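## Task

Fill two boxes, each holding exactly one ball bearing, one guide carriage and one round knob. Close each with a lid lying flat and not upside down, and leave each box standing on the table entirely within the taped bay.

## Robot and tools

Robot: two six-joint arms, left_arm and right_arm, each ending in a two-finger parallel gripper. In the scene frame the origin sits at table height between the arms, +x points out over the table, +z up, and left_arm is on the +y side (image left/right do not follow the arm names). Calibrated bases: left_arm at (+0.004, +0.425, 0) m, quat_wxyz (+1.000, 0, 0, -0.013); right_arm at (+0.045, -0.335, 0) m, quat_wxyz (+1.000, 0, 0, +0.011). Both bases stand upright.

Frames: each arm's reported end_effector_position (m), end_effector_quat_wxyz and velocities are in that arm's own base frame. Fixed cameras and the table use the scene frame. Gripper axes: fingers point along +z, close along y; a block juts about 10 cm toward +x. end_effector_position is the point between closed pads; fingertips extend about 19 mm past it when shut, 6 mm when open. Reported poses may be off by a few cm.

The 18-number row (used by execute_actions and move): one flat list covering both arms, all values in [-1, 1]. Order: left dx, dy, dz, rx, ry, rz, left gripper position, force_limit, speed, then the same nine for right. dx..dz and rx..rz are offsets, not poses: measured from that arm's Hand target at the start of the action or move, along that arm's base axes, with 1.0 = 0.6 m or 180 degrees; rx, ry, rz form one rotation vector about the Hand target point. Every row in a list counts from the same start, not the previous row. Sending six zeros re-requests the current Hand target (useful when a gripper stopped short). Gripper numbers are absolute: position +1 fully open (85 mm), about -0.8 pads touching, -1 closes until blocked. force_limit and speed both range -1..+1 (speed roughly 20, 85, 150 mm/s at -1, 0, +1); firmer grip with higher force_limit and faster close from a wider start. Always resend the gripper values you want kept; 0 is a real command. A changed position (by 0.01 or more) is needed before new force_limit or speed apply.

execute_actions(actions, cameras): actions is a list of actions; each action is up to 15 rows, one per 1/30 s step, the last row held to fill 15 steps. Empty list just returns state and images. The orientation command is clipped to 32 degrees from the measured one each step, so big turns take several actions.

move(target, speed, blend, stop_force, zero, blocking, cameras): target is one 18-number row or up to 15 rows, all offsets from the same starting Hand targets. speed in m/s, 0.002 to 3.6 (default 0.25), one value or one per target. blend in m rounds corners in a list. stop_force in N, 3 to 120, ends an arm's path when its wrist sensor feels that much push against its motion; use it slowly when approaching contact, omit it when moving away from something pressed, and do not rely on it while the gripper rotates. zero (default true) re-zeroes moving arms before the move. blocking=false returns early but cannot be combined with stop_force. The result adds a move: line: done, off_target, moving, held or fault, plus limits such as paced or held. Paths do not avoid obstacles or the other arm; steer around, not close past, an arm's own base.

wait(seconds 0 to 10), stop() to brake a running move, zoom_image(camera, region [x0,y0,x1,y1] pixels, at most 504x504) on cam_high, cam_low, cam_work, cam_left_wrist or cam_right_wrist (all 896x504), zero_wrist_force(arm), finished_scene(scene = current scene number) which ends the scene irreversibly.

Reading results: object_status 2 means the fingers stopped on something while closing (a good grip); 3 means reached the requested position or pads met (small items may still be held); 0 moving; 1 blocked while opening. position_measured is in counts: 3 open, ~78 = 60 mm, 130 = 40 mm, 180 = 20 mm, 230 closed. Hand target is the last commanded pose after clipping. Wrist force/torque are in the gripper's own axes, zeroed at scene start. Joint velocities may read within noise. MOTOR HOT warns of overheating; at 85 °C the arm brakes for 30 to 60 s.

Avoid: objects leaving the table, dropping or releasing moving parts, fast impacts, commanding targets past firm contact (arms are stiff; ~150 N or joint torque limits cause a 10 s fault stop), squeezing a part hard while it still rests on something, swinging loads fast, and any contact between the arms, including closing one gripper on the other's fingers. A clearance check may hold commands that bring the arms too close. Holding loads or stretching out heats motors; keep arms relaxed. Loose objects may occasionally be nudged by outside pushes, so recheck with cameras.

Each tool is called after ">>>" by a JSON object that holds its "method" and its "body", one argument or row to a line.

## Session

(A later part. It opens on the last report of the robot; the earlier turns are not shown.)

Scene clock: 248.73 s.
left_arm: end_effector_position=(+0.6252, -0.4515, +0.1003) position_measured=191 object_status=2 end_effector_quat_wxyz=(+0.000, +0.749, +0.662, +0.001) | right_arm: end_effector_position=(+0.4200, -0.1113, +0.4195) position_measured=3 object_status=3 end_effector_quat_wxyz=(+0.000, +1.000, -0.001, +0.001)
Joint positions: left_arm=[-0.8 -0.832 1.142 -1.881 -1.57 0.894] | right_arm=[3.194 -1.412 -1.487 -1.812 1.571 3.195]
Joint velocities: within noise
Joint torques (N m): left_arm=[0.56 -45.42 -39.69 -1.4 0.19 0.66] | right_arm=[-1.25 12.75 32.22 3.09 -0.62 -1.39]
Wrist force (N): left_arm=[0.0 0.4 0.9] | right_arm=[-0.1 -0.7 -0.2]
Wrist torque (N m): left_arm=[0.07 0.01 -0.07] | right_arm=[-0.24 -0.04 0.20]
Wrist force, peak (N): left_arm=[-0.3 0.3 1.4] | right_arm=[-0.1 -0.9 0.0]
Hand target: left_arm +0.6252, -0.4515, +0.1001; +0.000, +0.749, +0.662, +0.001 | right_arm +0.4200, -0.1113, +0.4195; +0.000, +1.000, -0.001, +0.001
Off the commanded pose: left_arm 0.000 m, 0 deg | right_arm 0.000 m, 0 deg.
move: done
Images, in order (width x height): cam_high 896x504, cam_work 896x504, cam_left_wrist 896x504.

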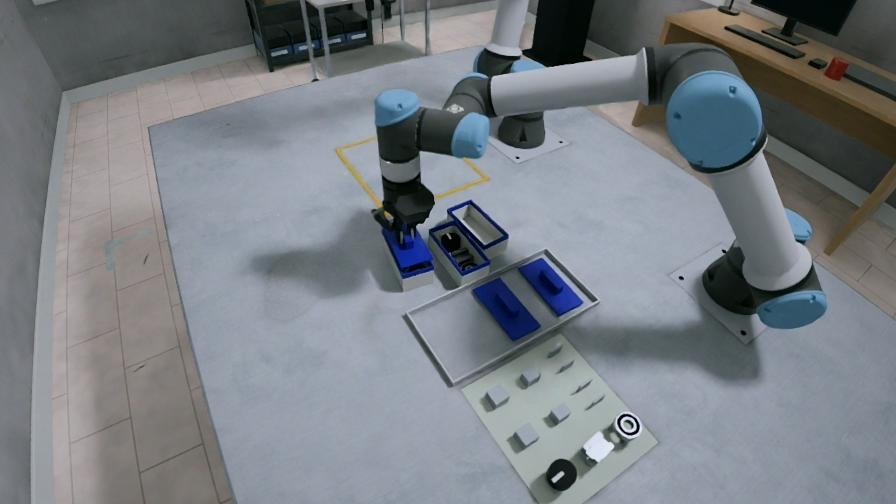

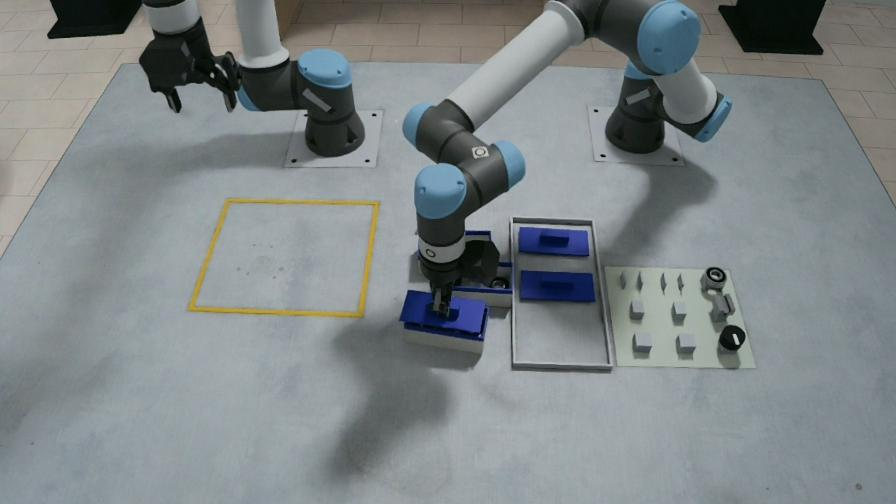

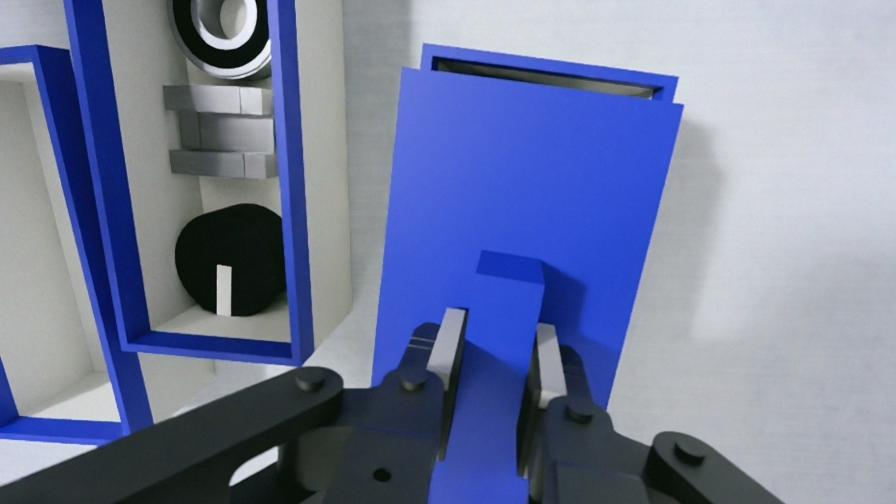

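>>> {"method": "move", "body": {
  "target": [0.0025,0.0108,-0.006,0,0,0,-1,-1,-1, 0,0,0,0,0,0,1,-1,1],
  "speed": 0.03,
  "cameras": ["cam_left_wrist","cam_work","cam_high"]
}}

>>> {"method": "zoom_image", "body": {
  "camera": "cam_left_wrist",
  "region": [350, 0, 750, 220]
}}

>>> {"method": "zoom_image", "body": {
  "camera": "cam_work",
  "region": [392, 280, 500, 360]
}}

>>> {"method": "zoom_image", "body": {
  "camera": "cam_high",
  "region": [370, 215, 450, 300]
}}

>>> {"method": "zoom_image", "body": {
  "camera": "cam_work",
  "region": [390, 220, 610, 360]
}}

Scene clock: 251.20 s.
left_arm: end_effector_position=(+0.6267, -0.4449, +0.0964) position_measured=191 object_status=2 end_effector_quat_wxyz=(+0.000, +0.749, +0.662, +0.001) | right_arm: end_effector_position=(+0.4200, -0.1113, +0.4195) position_measured=3 object_status=3 end_effector_quat_wxyz=(+0.000, +1.000, -0.001, +0.001)
Joint positions: left_arm=[-0.792 -0.835 1.158 -1.894 -1.57 0.901] | right_arm=[3.194 -1.412 -1.487 -1.812 1.571 3.195]
Joint velocities: within noise
Joint torques (N m): left_arm=[-4.8 -78.84 -30.79 -2.26 0.89 -0.3] | right_arm=[-1.1 12.85 32.25 3.18 -0.65 -1.3]
Wrist force (N): left_arm=[-0.1 0.3 0.8] | right_arm=[0.0 -0.7 -0.4]
Wrist torque (N m): left_arm=[0.04 -0.01 -0.07] | right_arm=[-0.25 -0.05 0.21]
Wrist force, peak (N): left_arm=[0.0 0.1 1.4] | right_arm=[-0.1 -0.8 -0.3]
Hand target: left_arm +0.6267, -0.4450, +0.0965; +0.000, +0.749, +0.662, +0.001 | right_arm +0.4200, -0.1113, +0.4195; +0.000, +1.000, -0.001, +0.001
Off the commanded pose: left_arm 0.000 m, 0 deg | right_arm 0.000 m, 0 deg.
move: done
Images, in order (width x height): cam_high 896x504, cam_work 896x504, cam_left_wrist 896x504.

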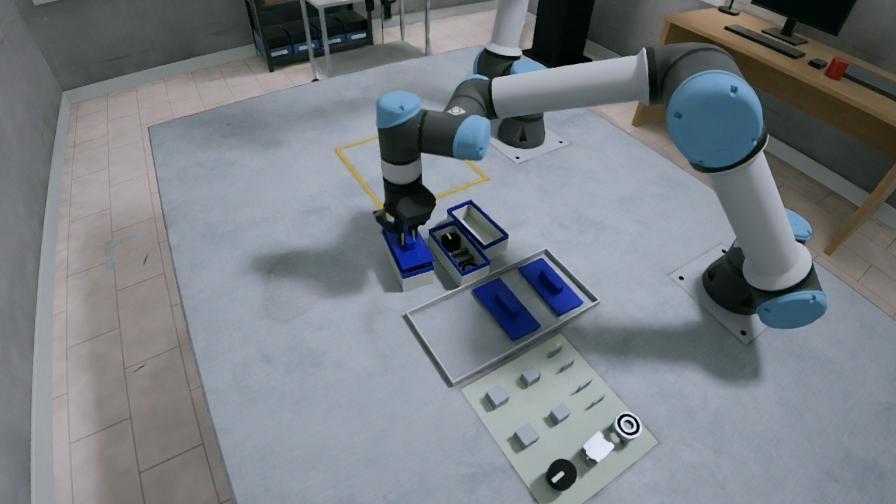

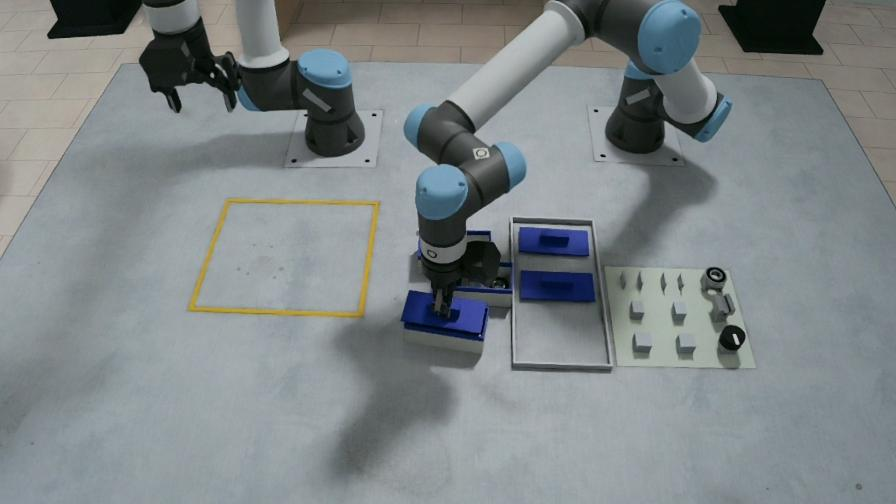

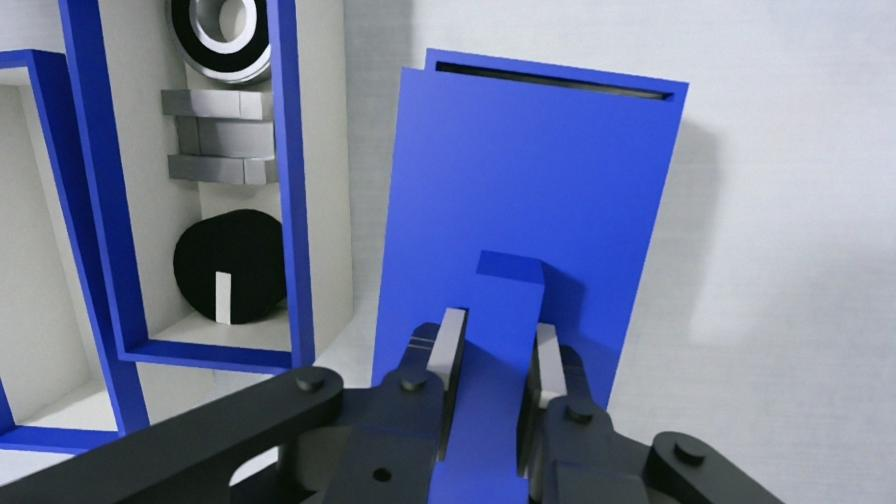

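Scaled by 1.260.

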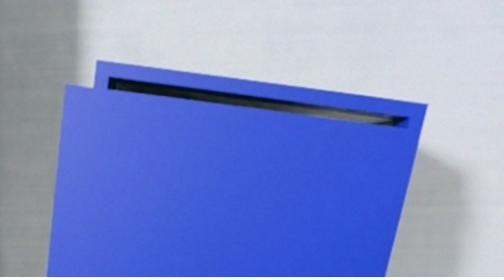

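Scaled by 4.667.

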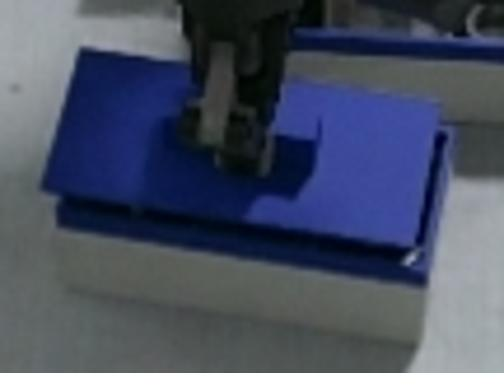

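Scaled by 5.929.

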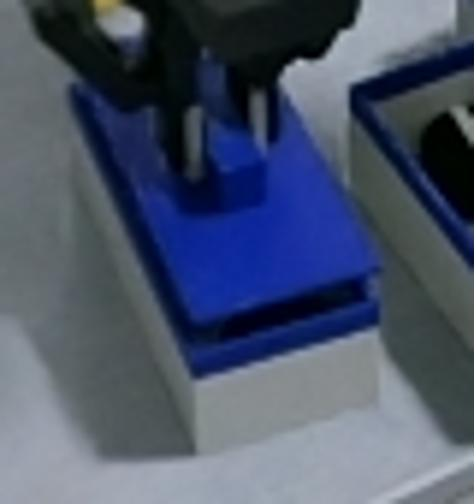

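Scaled by 2.291.

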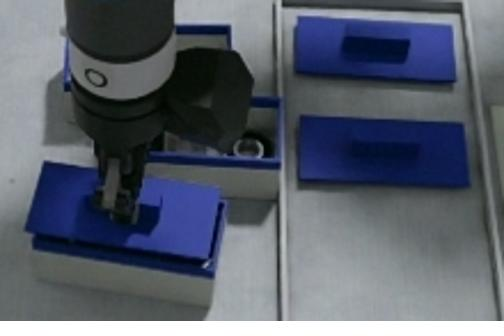

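>>> {"method": "move", "body": {
  "target": [
    [0,0,0.006,0,0,0,-1,-1,-1, 0,0,0,0,0,0,1,-1,1],
    [0.0062,0.0093,0.006,0,0,0,-1,-1,-1, 0,0,0,0,0,0,1,-1,1]
  ],
  "speed": 0.03,
  "cameras": ["cam_left_wrist","cam_work","cam_high"]
}}

>>> {"method": "zoom_image", "body": {
  "camera": "cam_left_wrist",
  "region": [350, 0, 750, 220]
}}

>>> {"method": "zoom_image", "body": {
  "camera": "cam_work",
  "region": [392, 280, 500, 360]
}}

>>> {"method": "zoom_image", "body": {
  "camera": "cam_high",
  "region": [370, 215, 450, 300]
}}

Scene clock: 253.30 s.
left_arm: end_effector_position=(+0.6305, -0.4393, +0.1002) position_measured=191 object_status=2 end_effector_quat_wxyz=(+0.000, +0.749, +0.662, +0.001) | right_arm: end_effector_position=(+0.4200, -0.1113, +0.4195) position_measured=3 object_status=3 end_effector_quat_wxyz=(+0.000, +1.000, -0.001, +0.001)
Joint positions: left_arm=[-0.783 -0.839 1.154 -1.886 -1.57 0.91] | right_arm=[3.194 -1.412 -1.487 -1.812 1.571 3.195]
Joint velocities: within noise
Joint torques (N m): left_arm=[-5.17 -81.16 -14 -4.68 0.95 -0.69] | right_arm=[-1.04 13.13 32.09 3.16 -0.58 -1.39]
Wrist force (N): left_arm=[0.0 0.2 0.8] | right_arm=[-0.1 -0.6 -0.2]
Wrist torque (N m): left_arm=[0.03 0.00 -0.07] | right_arm=[-0.23 -0.03 0.21]
Wrist force, peak (N): left_arm=[0.2 0.1 1.8] | right_arm=[-0.1 -0.8 -0.3]
Hand target: left_arm +0.6304, -0.4395, +0.1001; +0.000, +0.749, +0.662, +0.001 | right_arm +0.4200, -0.1113, +0.4195; +0.000, +1.000, -0.001, +0.001
Off the commanded pose: left_arm 0.000 m, 0 deg | right_arm 0.000 m, 0 deg.
move: done
Images, in order (width x height): cam_high 896x504, cam_work 896x504, cam_left_wrist 896x504.

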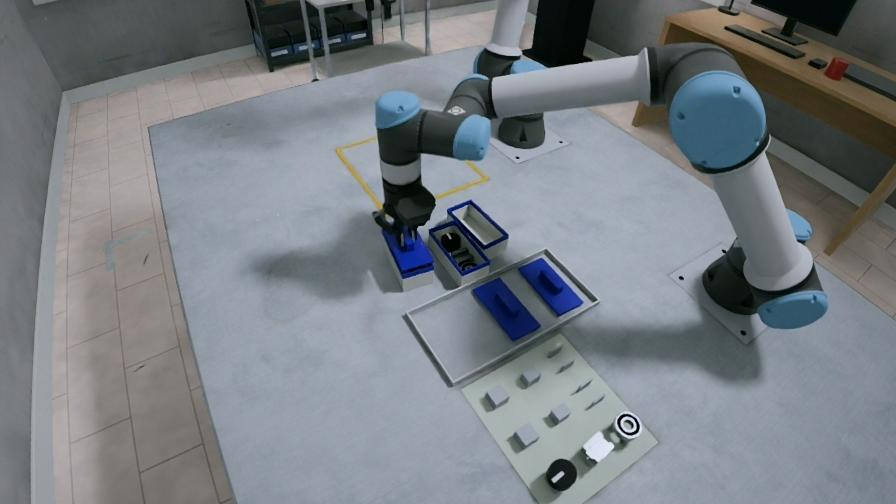

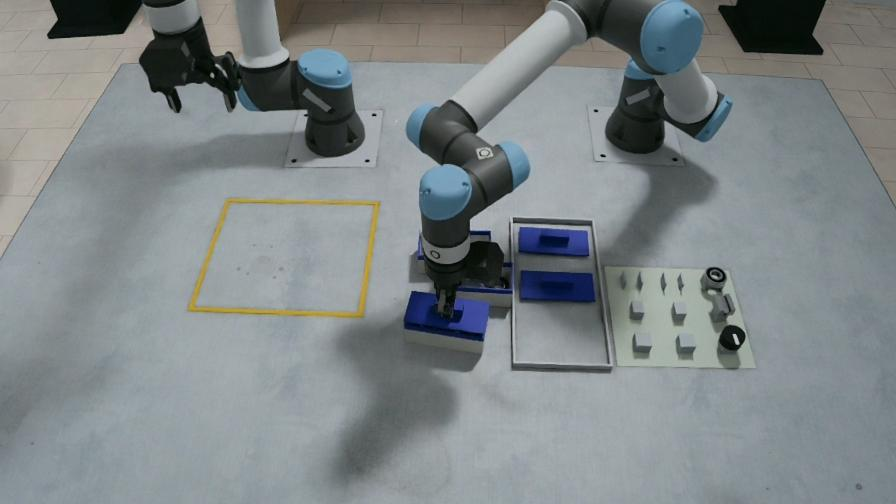

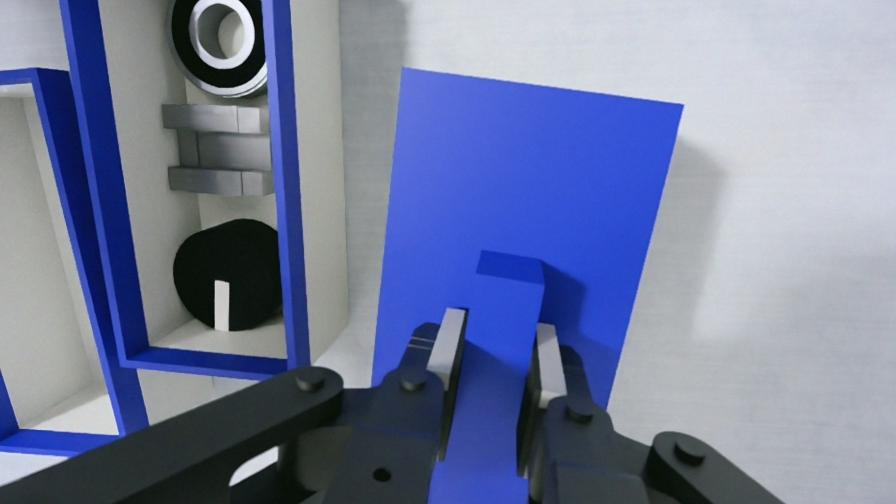

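Scaled by 1.260.

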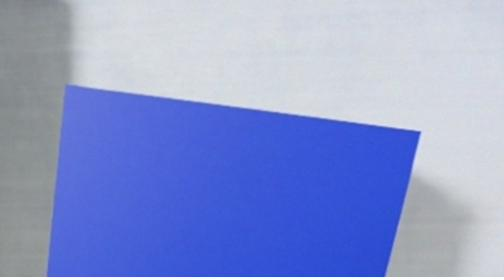

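Scaled by 4.667.

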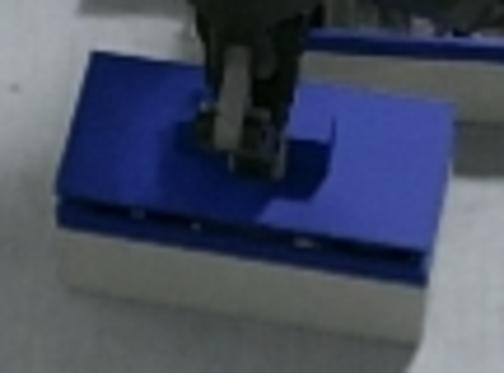

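Scaled by 5.929.

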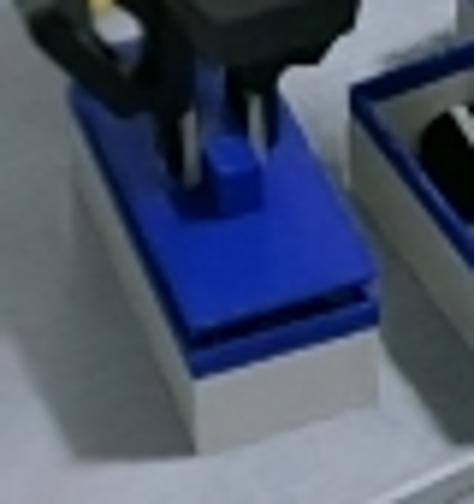

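>>> {"method": "move", "body": {
  "target": [0,0,-0.0117,0,0,0,-1,-1,-1, 0,0,0,0,0,0,1,-1,1],
  "speed": 0.012,
  "stop_force": 3,
  "cameras": ["cam_left_wrist","cam_work","cam_high"]
}}

>>> {"method": "zoom_image", "body": {
  "camera": "cam_left_wrist",
  "region": [350, 0, 750, 220]
}}

>>> {"method": "zoom_image", "body": {
  "camera": "cam_work",
  "region": [392, 280, 500, 360]
}}

>>> {"method": "zoom_image", "body": {
  "camera": "cam_high",
  "region": [370, 215, 450, 300]
}}

Scene clock: 254.97 s.
left_arm: end_effector_position=(+0.6304, -0.4394, +0.0930) position_measured=191 object_status=2 end_effector_quat_wxyz=(+0.000, +0.749, +0.662, +0.001) | right_arm: end_effector_position=(+0.4200, -0.1113, +0.4195) position_measured=3 object_status=3 end_effector_quat_wxyz=(+0.000, +1.000, -0.001, +0.001)
Joint positions: left_arm=[-0.783 -0.833 1.163 -1.901 -1.57 0.91] | right_arm=[3.194 -1.412 -1.487 -1.812 1.571 3.195]
Joint velocities: within noise
Joint torques (N m): left_arm=[-5.21 -45 -35.09 -1.08 0.38 -0.81] | right_arm=[-1.56 12.69 31.88 3.17 -0.67 -1.35]
Wrist force (N): left_arm=[0.0 0.2 0.9] | right_arm=[-0.2 -0.6 -0.3]
Wrist torque (N m): left_arm=[0.03 0.00 -0.08] | right_arm=[-0.22 -0.02 0.21]
Wrist force, peak (N): left_arm=[-0.2 0.0 1.4] | right_arm=[0.1 -0.8 -0.1]
Hand target: left_arm +0.6304, -0.4395, +0.0931; +0.000, +0.749, +0.662, +0.001 | right_arm +0.4200, -0.1113, +0.4195; +0.000, +1.000, -0.001, +0.001
Off the commanded pose: left_arm 0.000 m, 0 deg | right_arm 0.000 m, 0 deg.
move: done
Images, in order (width x height): cam_high 896x504, cam_work 896x504, cam_left_wrist 896x504.

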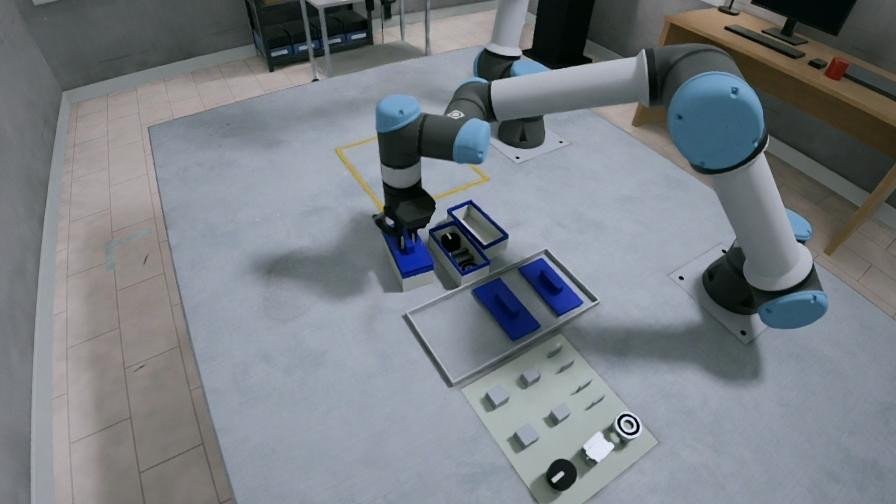

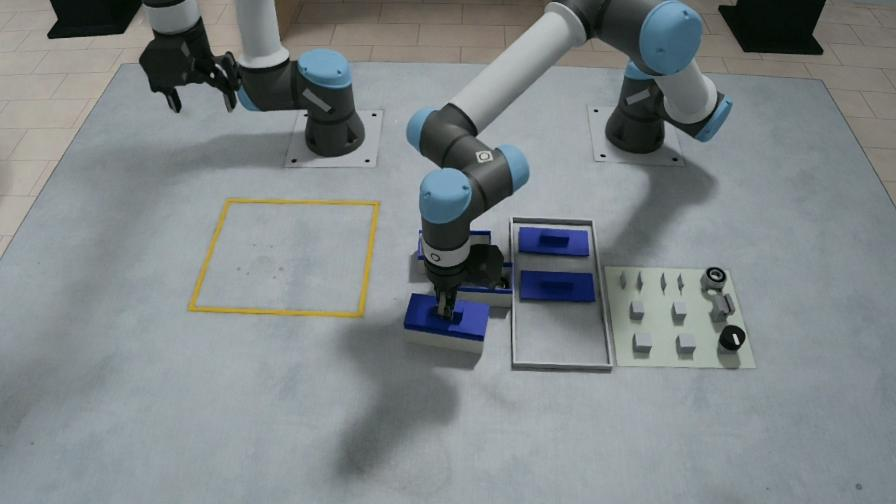

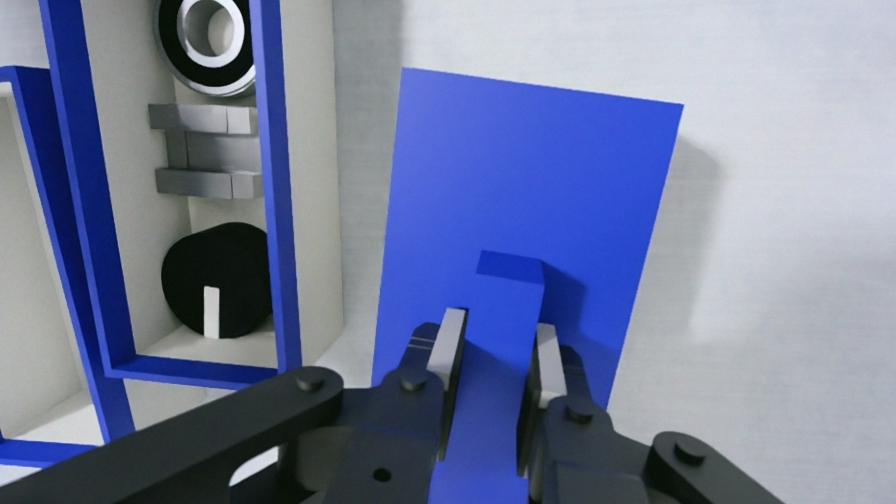

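Scaled by 1.260.

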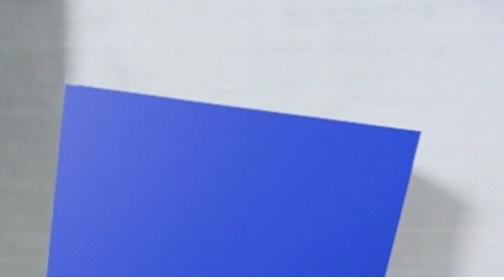

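Scaled by 4.667.

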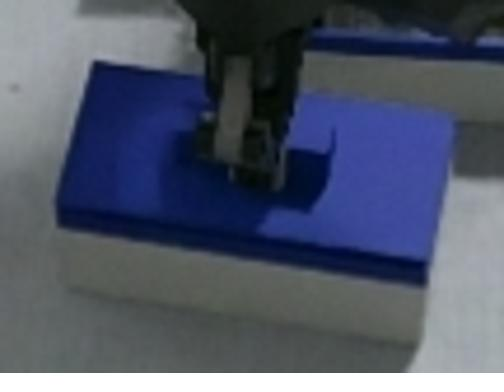

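Scaled by 5.929.

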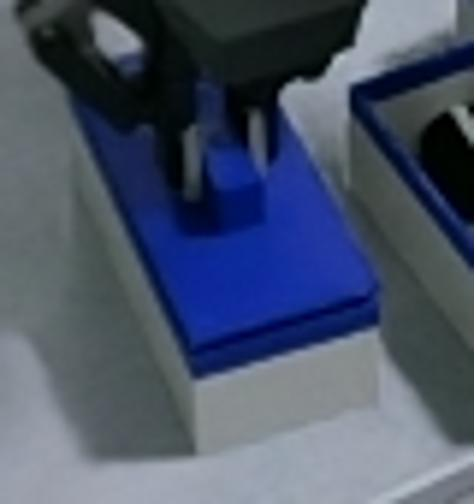

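Looks aligned. Continue down.

>>> {"method": "move", "body": {
  "target": [0,0,-0.0117,0,0,0,-1,-1,-1, 0,0,0,0,0,0,1,-1,1],
  "speed": 0.012,
  "stop_force": 3,
  "cameras": ["cam_left_wrist","cam_work","cam_high"]
}}

>>> {"method": "zoom_image", "body": {
  "camera": "cam_work",
  "region": [392, 280, 500, 360]
}}

>>> {"method": "zoom_image", "body": {
  "camera": "cam_high",
  "region": [370, 215, 450, 300]
}}

Scene clock: 256.93 s.
left_arm: end_effector_position=(+0.6304, -0.4395, +0.0884) position_measured=191 object_status=2 end_effector_quat_wxyz=(+0.000, +0.749, +0.662, +0.001) | right_arm: end_effector_position=(+0.4200, -0.1113, +0.4195) position_measured=3 object_status=3 end_effector_quat_wxyz=(+0.000, +1.000, -0.001, +0.001)
Joint positions: left_arm=[-0.783 -0.829 1.168 -1.911 -1.57 0.91] | right_arm=[3.194 -1.412 -1.487 -1.812 1.571 3.195]
Joint velocities: within noise
Joint torques (N m): left_arm=[-5.88 -79.94 -35.81 -1.13 0.22 -0.82] | right_arm=[-1.07 13.11 31.63 3.29 -0.6 -1.32]
Wrist force (N): left_arm=[-0.4 0.7 -1.0] | right_arm=[-0.2 -0.6 -0.4]
Wrist torque (N m): left_arm=[-0.06 -0.03 -0.06] | right_arm=[-0.23 -0.02 0.21]
Wrist force, peak (N): left_arm=[0.1 -0.9 -4.9] | right_arm=[0.0 -0.8 -0.4]
Hand target: left_arm +0.6304, -0.4395, +0.0884; +0.000, +0.749, +0.662, +0.001 (not the last commanded pose) | right_arm +0.4200, -0.1113, +0.4195; +0.000, +1.000, -0.001, +0.001
Off the commanded pose: left_arm 0.002 m, 0 deg | right_arm 0.000 m, 0 deg.
move: contact (left_arm)
Images, in order (width x height): cam_high 896x504, cam_work 896x504, cam_left_wrist 896x504.

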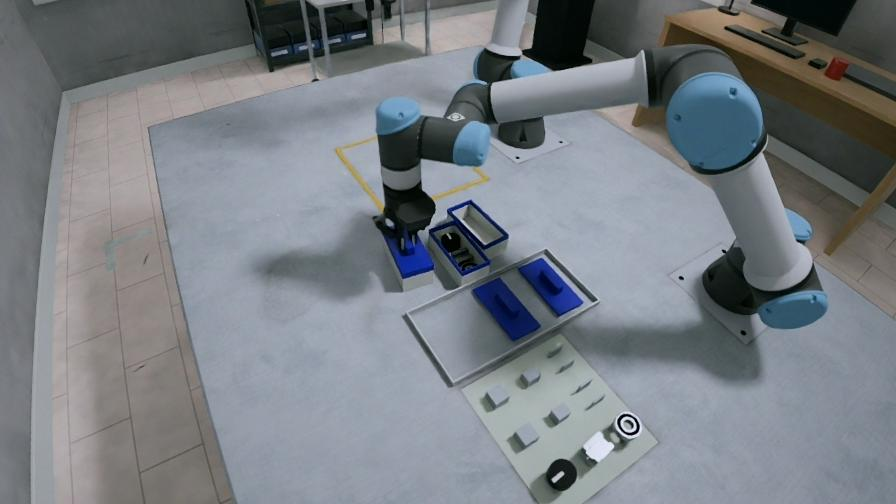

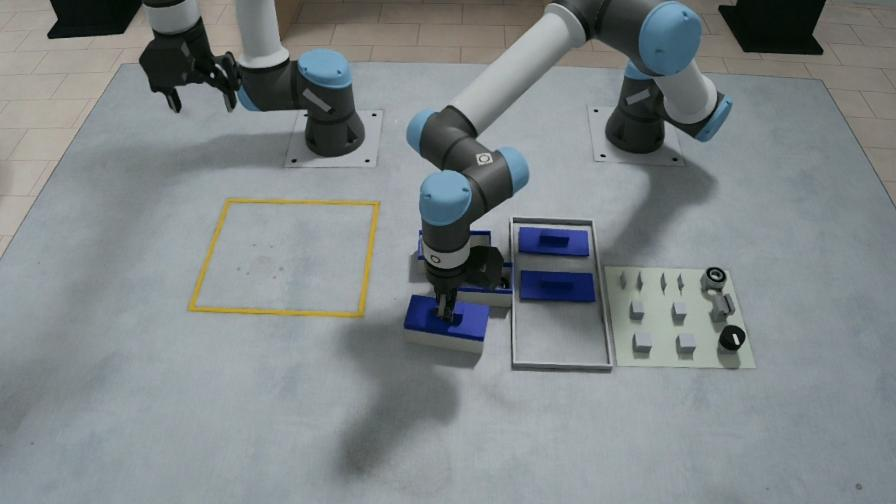

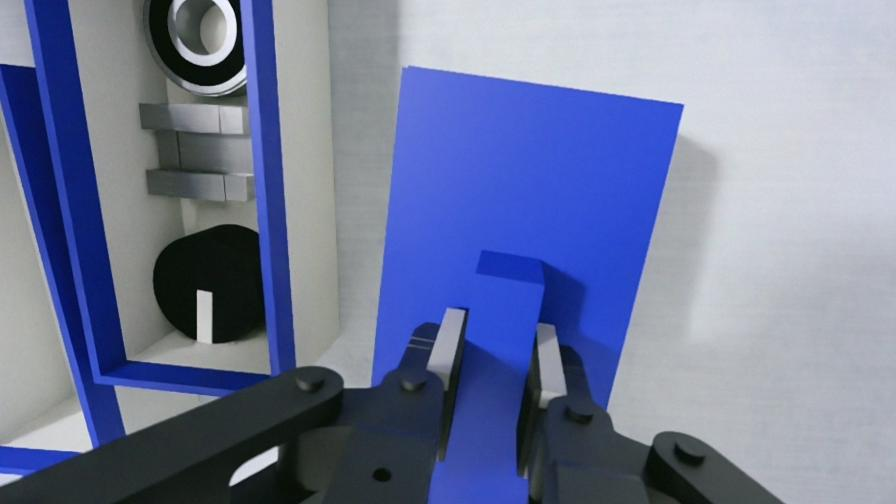

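Scaled by 4.667.

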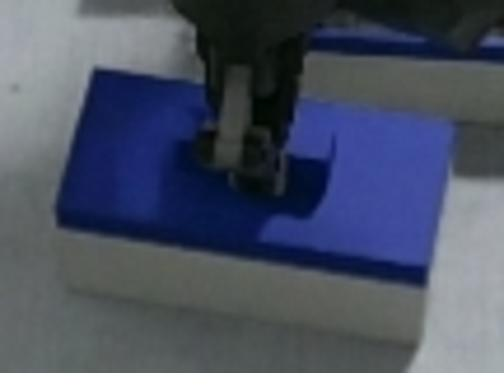

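Scaled by 5.929.

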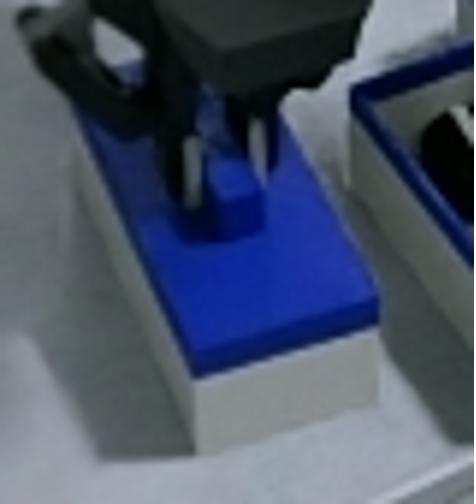

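>>> {"method": "move", "body": {
  "target": [0,0,0,0,0,0,-0.3,-1,-1, 0,0,0,0,0,0,1,-1,1],
  "cameras": []
}}

>>> {"method": "move", "body": {
  "target": [
    [0,0,0.119,0,0,0,-0.3,-1,-1, 0,0,0,0,0,0,1,-1,1],
    [-0.167,0.358,0.119,0,0,0.034,-0.3,-1,-1, 0,0,0,0,0,0,1,-1,1]
  ],
  "speed": [0.1,0.3],
  "cameras": ["cam_left_wrist","cam_work","cam_high"]
}}

Scene clock: 257.83 s.
left_arm: end_effector_position=(+0.6304, -0.4395, +0.0884) position_measured=167 object_status=0 end_effector_quat_wxyz=(+0.000, +0.749, +0.662, +0.001) | right_arm: end_effector_position=(+0.4200, -0.1113, +0.4195) position_measured=3 object_status=3 end_effector_quat_wxyz=(+0.000, +1.000, -0.001, +0.001)
Joint positions: left_arm=[-0.783 -0.829 1.168 -1.911 -1.57 0.91] | right_arm=[3.194 -1.412 -1.487 -1.812 1.571 3.195]
Joint velocities: within noise
Joint torques (N m): left_arm=[-5.77 -80.1 -35.96 -2.04 0.13 -0.81] | right_arm=[-1.43 13.1 31.56 3.34 -0.63 -1.32]
Wrist force (N): left_arm=[0.1 0.3 0.4] | right_arm=[0.0 -0.6 -0.2]
Wrist torque (N m): left_arm=[0.05 -0.01 -0.08] | right_arm=[-0.23 -0.05 0.21]
Wrist force, peak (N): left_arm=[-0.5 0.8 -0.9] | right_arm=[-0.2 -0.8 -0.2]
Hand target: left_arm +0.6304, -0.4395, +0.0884; +0.000, +0.749, +0.662, +0.001 | right_arm +0.4200, -0.1113, +0.4195; +0.000, +1.000, -0.001, +0.001
Off the commanded pose: left_arm 0.000 m, 0 deg | right_arm 0.000 m, 0 deg.
move: done
No camera images: "cameras" was empty.

Scene clock: 259.87 s.
left_arm: end_effector_position=(+0.5303, -0.2248, +0.1599) position_measured=167 object_status=3 end_effector_quat_wxyz=(+0.000, +0.713, +0.701, +0.001) | right_arm: end_effector_position=(+0.4200, -0.1113, +0.4195) position_measured=3 object_status=3 end_effector_quat_wxyz=(+0.000, +1.000, -0.001, +0.001)
Joint positions: left_arm=[-0.635 -1.33 1.745 -1.987 -1.57 0.952] | right_arm=[3.194 -1.412 -1.487 -1.812 1.571 3.195]
Joint velocities: within noise
Joint torques (N m): left_arm=[4.94 -27.37 -15.43 -1.28 -1.42 -0.47] | right_arm=[-1.28 13.33 31.39 3.2 -0.65 -1.34]
Wrist force (N): left_arm=[-0.2 0.3 0.3] | right_arm=[0.0 -0.5 -0.3]
Wrist torque (N m): left_arm=[0.05 0.02 -0.11] | right_arm=[-0.21 -0.05 0.21]
Wrist force, peak (N): left_arm=[6.3 -0.3 1.0] | right_arm=[0.2 -0.8 -0.4]
Hand target: left_arm +0.5302, -0.2247, +0.1598; +0.000, +0.713, +0.701, +0.001 | right_arm +0.4200, -0.1113, +0.4195; +0.000, +1.000, -0.001, +0.001
Off the commanded pose: left_arm 0.000 m, 0 deg | right_arm 0.000 m, 0 deg.
move: done
Images, in order (width x height): cam_high 896x504, cam_work 896x504, cam_left_wrist 896x504.

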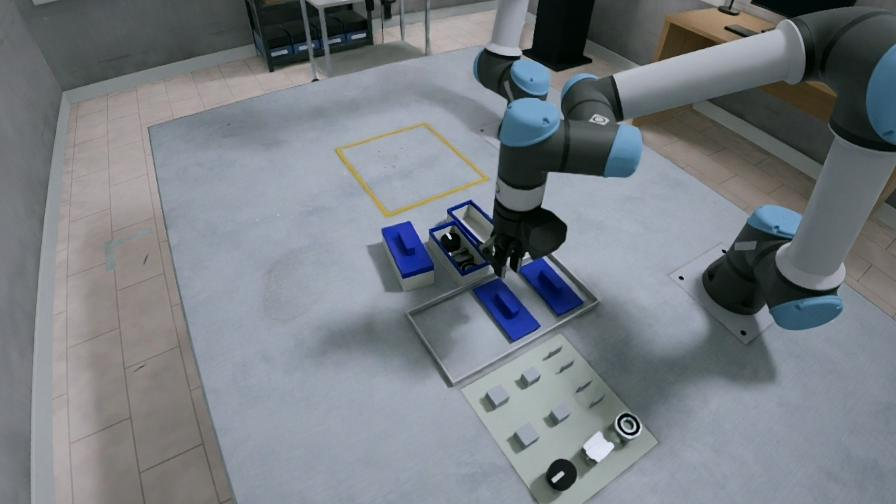

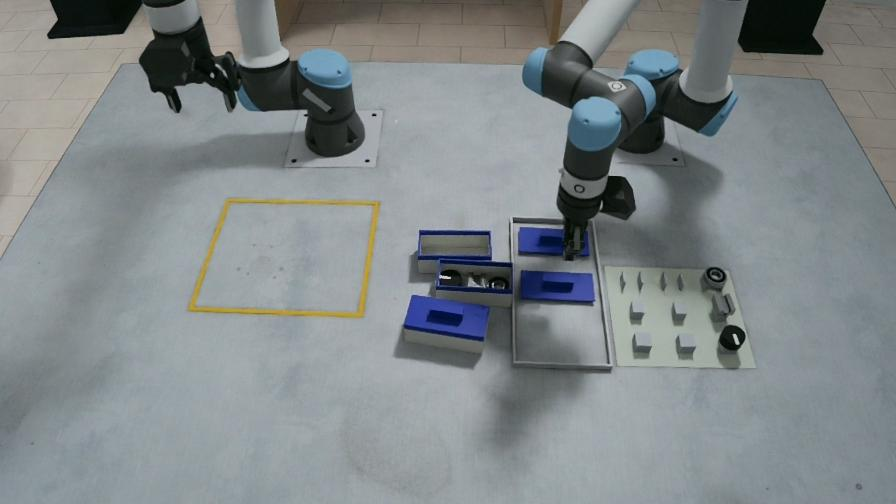

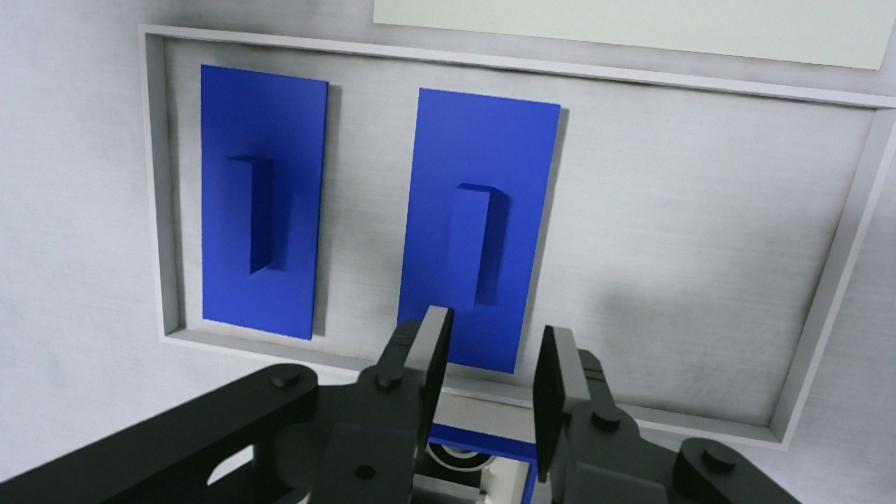

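>>> {"method": "move", "body": {
  "target": [-0.0295,0.0022,-0.1,0,0,0.003,0.25,-1,-1, 0,0,0,0,0,0,1,-1,1],
  "speed": 0.15,
  "cameras": ["cam_left_wrist","cam_work"]
}}

>>> {"method": "zoom_image", "body": {
  "camera": "cam_work",
  "region": [500, 200, 640, 320]
}}

Scene clock: 262.10 s.
left_arm: end_effector_position=(+0.5125, -0.2234, +0.0998) position_measured=98 object_status=0 end_effector_quat_wxyz=(+0.000, +0.709, +0.705, +0.001) | right_arm: end_effector_position=(+0.4200, -0.1113, +0.4195) position_measured=3 object_status=3 end_effector_quat_wxyz=(+0.000, +1.000, -0.001, +0.001)
Joint positions: left_arm=[-0.652 -1.297 1.877 -2.151 -1.57 0.925] | right_arm=[3.194 -1.412 -1.487 -1.812 1.571 3.195]
Joint velocities: within noise
Joint torques (N m): left_arm=[5.22 -55.78 -14 -4.55 1.27 1.07] | right_arm=[-0.28 13.23 31.48 3.22 -0.75 -1.25]
Wrist force (N): left_arm=[-0.4 0.5 0.3] | right_arm=[0.0 -0.7 -0.2]
Wrist torque (N m): left_arm=[0.10 0.04 -0.13] | right_arm=[-0.25 -0.05 0.20]
Wrist force, peak (N): left_arm=[-0.7 1.1 -2.4] | right_arm=[0.3 -0.8 -0.4]
Hand target: left_arm +0.5125, -0.2234, +0.0998; +0.000, +0.709, +0.705, +0.001 | right_arm +0.4200, -0.1113, +0.4195; +0.000, +1.000, -0.001, +0.001
Off the commanded pose: left_arm 0.000 m, 0 deg | right_arm 0.000 m, 0 deg.
move: done
Images, in order (width x height): cam_work 896x504, cam_left_wrist 896x504.

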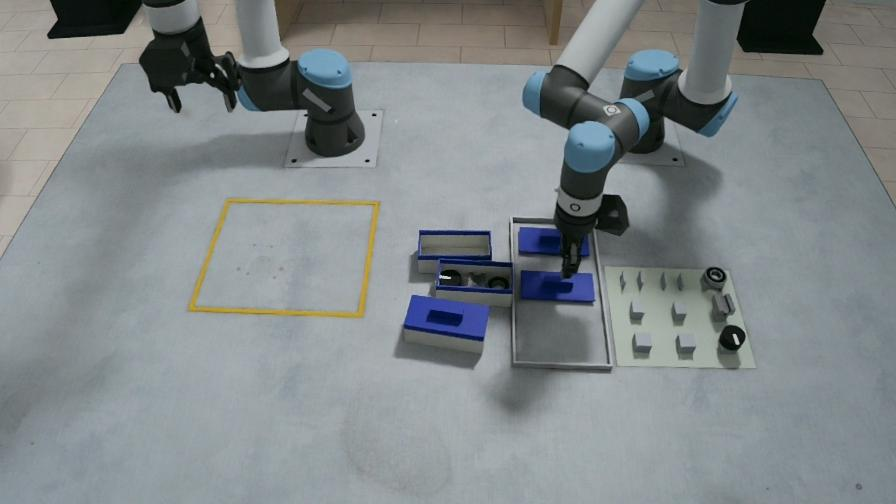

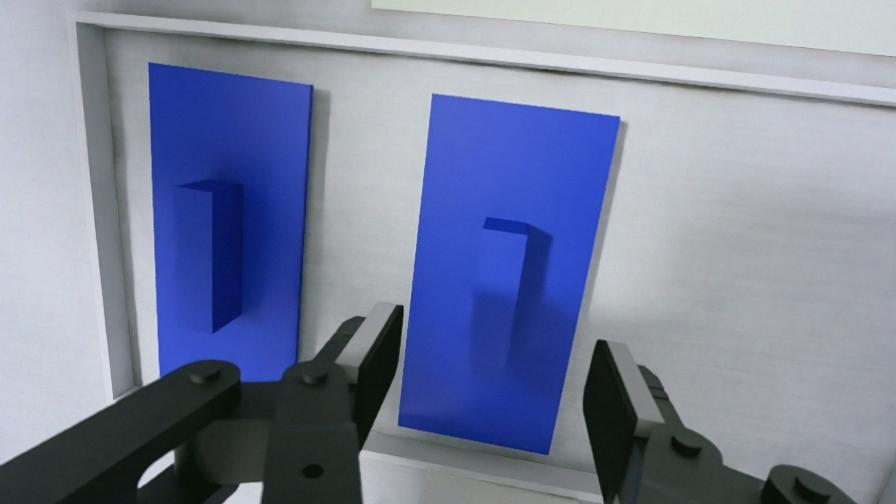

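Scaled by 3.600.

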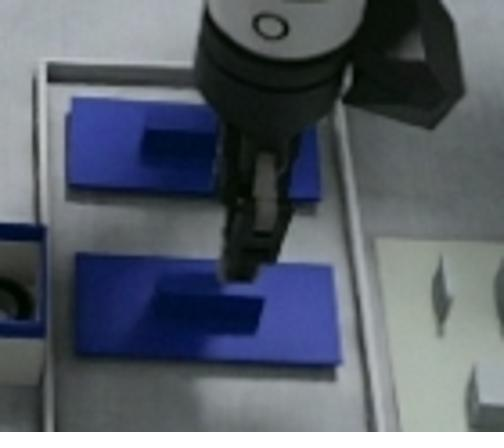

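>>> {"method": "move", "body": {
  "target": [
    [-0.001,0.003,-0.075,0,0,0,0.25,-1,-1, 0,0,0,0,0,0,1,-1,1],
    [-0.001,0.003,-0.1,0,0,0,0.25,-1,-1, 0,0,0,0,0,0,1,-1,1]
  ],
  "speed": [0.1,0.03],
  "cameras": ["cam_left_wrist"]
}}

>>> {"method": "move", "body": {
  "target": [0,0,0,0,0,0,-1,-1,-1, 0,0,0,0,0,0,1,-1,1],
  "cameras": ["cam_left_wrist"]
}}

Scene clock: 263.67 s.
left_arm: end_effector_position=(+0.5118, -0.2215, +0.0394) position_measured=98 object_status=3 end_effector_quat_wxyz=(+0.000, +0.709, +0.705, +0.001) end_effector_velocity=(-0.001, +0.001, -0.001) end_effector_angular_velocity=(+0.003, +0.005, +0.000) | right_arm: end_effector_position=(+0.4200, -0.1113, +0.4195) position_measured=3 object_status=3 end_effector_quat_wxyz=(+0.000, +1.000, -0.001, +0.001)
Joint positions: left_arm=[-0.65 -1.207 1.943 -2.307 -1.57 0.927] | right_arm=[3.194 -1.412 -1.487 -1.812 1.571 3.195]
Joint velocities: left_arm=[0 0 0 0.006 0 0] | right_arm=[within noise]
Joint torques (N m): left_arm=[-3.73 -53.93 -26.84 -1.07 0.85 -0.73] | right_arm=[-0.79 13.29 31.69 3.2 -0.7 -1.29]
Wrist force (N): left_arm=[-0.2 0.4 0.2] | right_arm=[0.0 -0.5 -0.2]
Wrist torque (N m): left_arm=[0.07 0.01 -0.12] | right_arm=[-0.21 -0.05 0.21]
Wrist force, peak (N): left_arm=[-0.4 0.3 -2.6] | right_arm=[0.0 -0.9 0.1]
Hand target: left_arm +0.5119, -0.2216, +0.0398; +0.000, +0.709, +0.705, +0.001 | right_arm +0.4200, -0.1113, +0.4195; +0.000, +1.000, -0.001, +0.001
Off the commanded pose: left_arm 0.000 m, 0 deg | right_arm 0.000 m, 0 deg.
move: done
Images, in order (width x height): cam_left_wrist 896x504.

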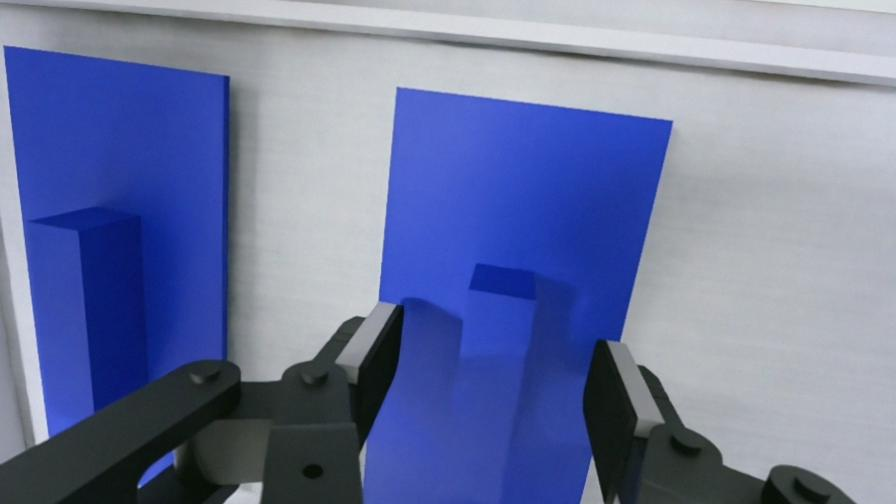

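Scene clock: 265.67 s.
left_arm: end_effector_position=(+0.5119, -0.2216, +0.0398) position_measured=191 object_status=0 end_effector_quat_wxyz=(+0.000, +0.709, +0.705, +0.001) | right_arm: end_effector_position=(+0.4200, -0.1113, +0.4195) position_measured=3 object_status=3 end_effector_quat_wxyz=(+0.000, +1.000, -0.001, +0.001)
Joint positions: left_arm=[-0.65 -1.208 1.943 -2.307 -1.57 0.927] | right_arm=[3.194 -1.412 -1.487 -1.812 1.571 3.195]
Joint velocities: within noise
Joint torques (N m): left_arm=[-5.84 -51.35 -29.68 -1.35 0.73 -0.88] | right_arm=[-0.87 13.26 31.42 3.19 -0.68 -1.31]
Wrist force (N): left_arm=[0.4 -0.9 -3.3] | right_arm=[0.0 -0.6 -0.2]
Wrist torque (N m): left_arm=[-0.01 0.03 -0.14] | right_arm=[-0.22 -0.04 0.20]
Wrist force, peak (N): left_arm=[0.1 -1.0 -4.1] | right_arm=[-0.2 -0.8 -0.2]
Hand target: left_arm +0.5119, -0.2216, +0.0398; +0.000, +0.709, +0.705, +0.001 | right_arm +0.4200, -0.1113, +0.4195; +0.000, +1.000, -0.001, +0.001
Off the commanded pose: left_arm 0.000 m, 0 deg | right_arm 0.000 m, 0 deg.
move: done
Images, in order (width x height): cam_left_wrist 896x504.

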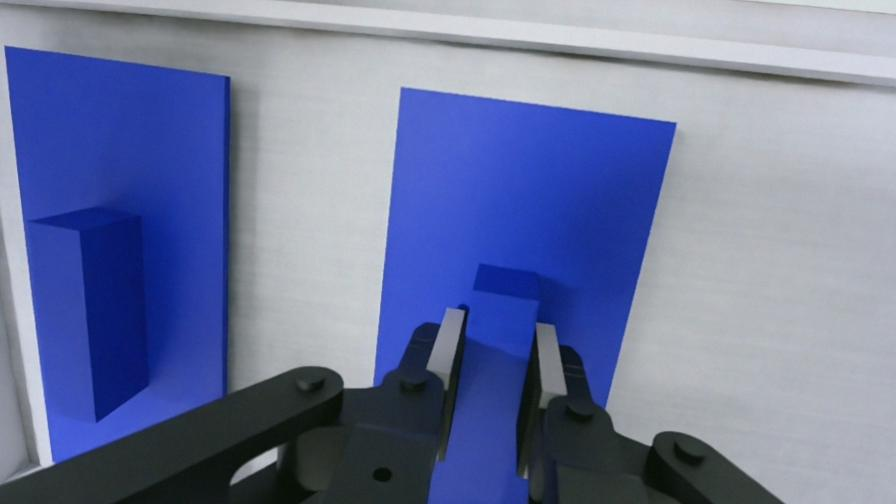

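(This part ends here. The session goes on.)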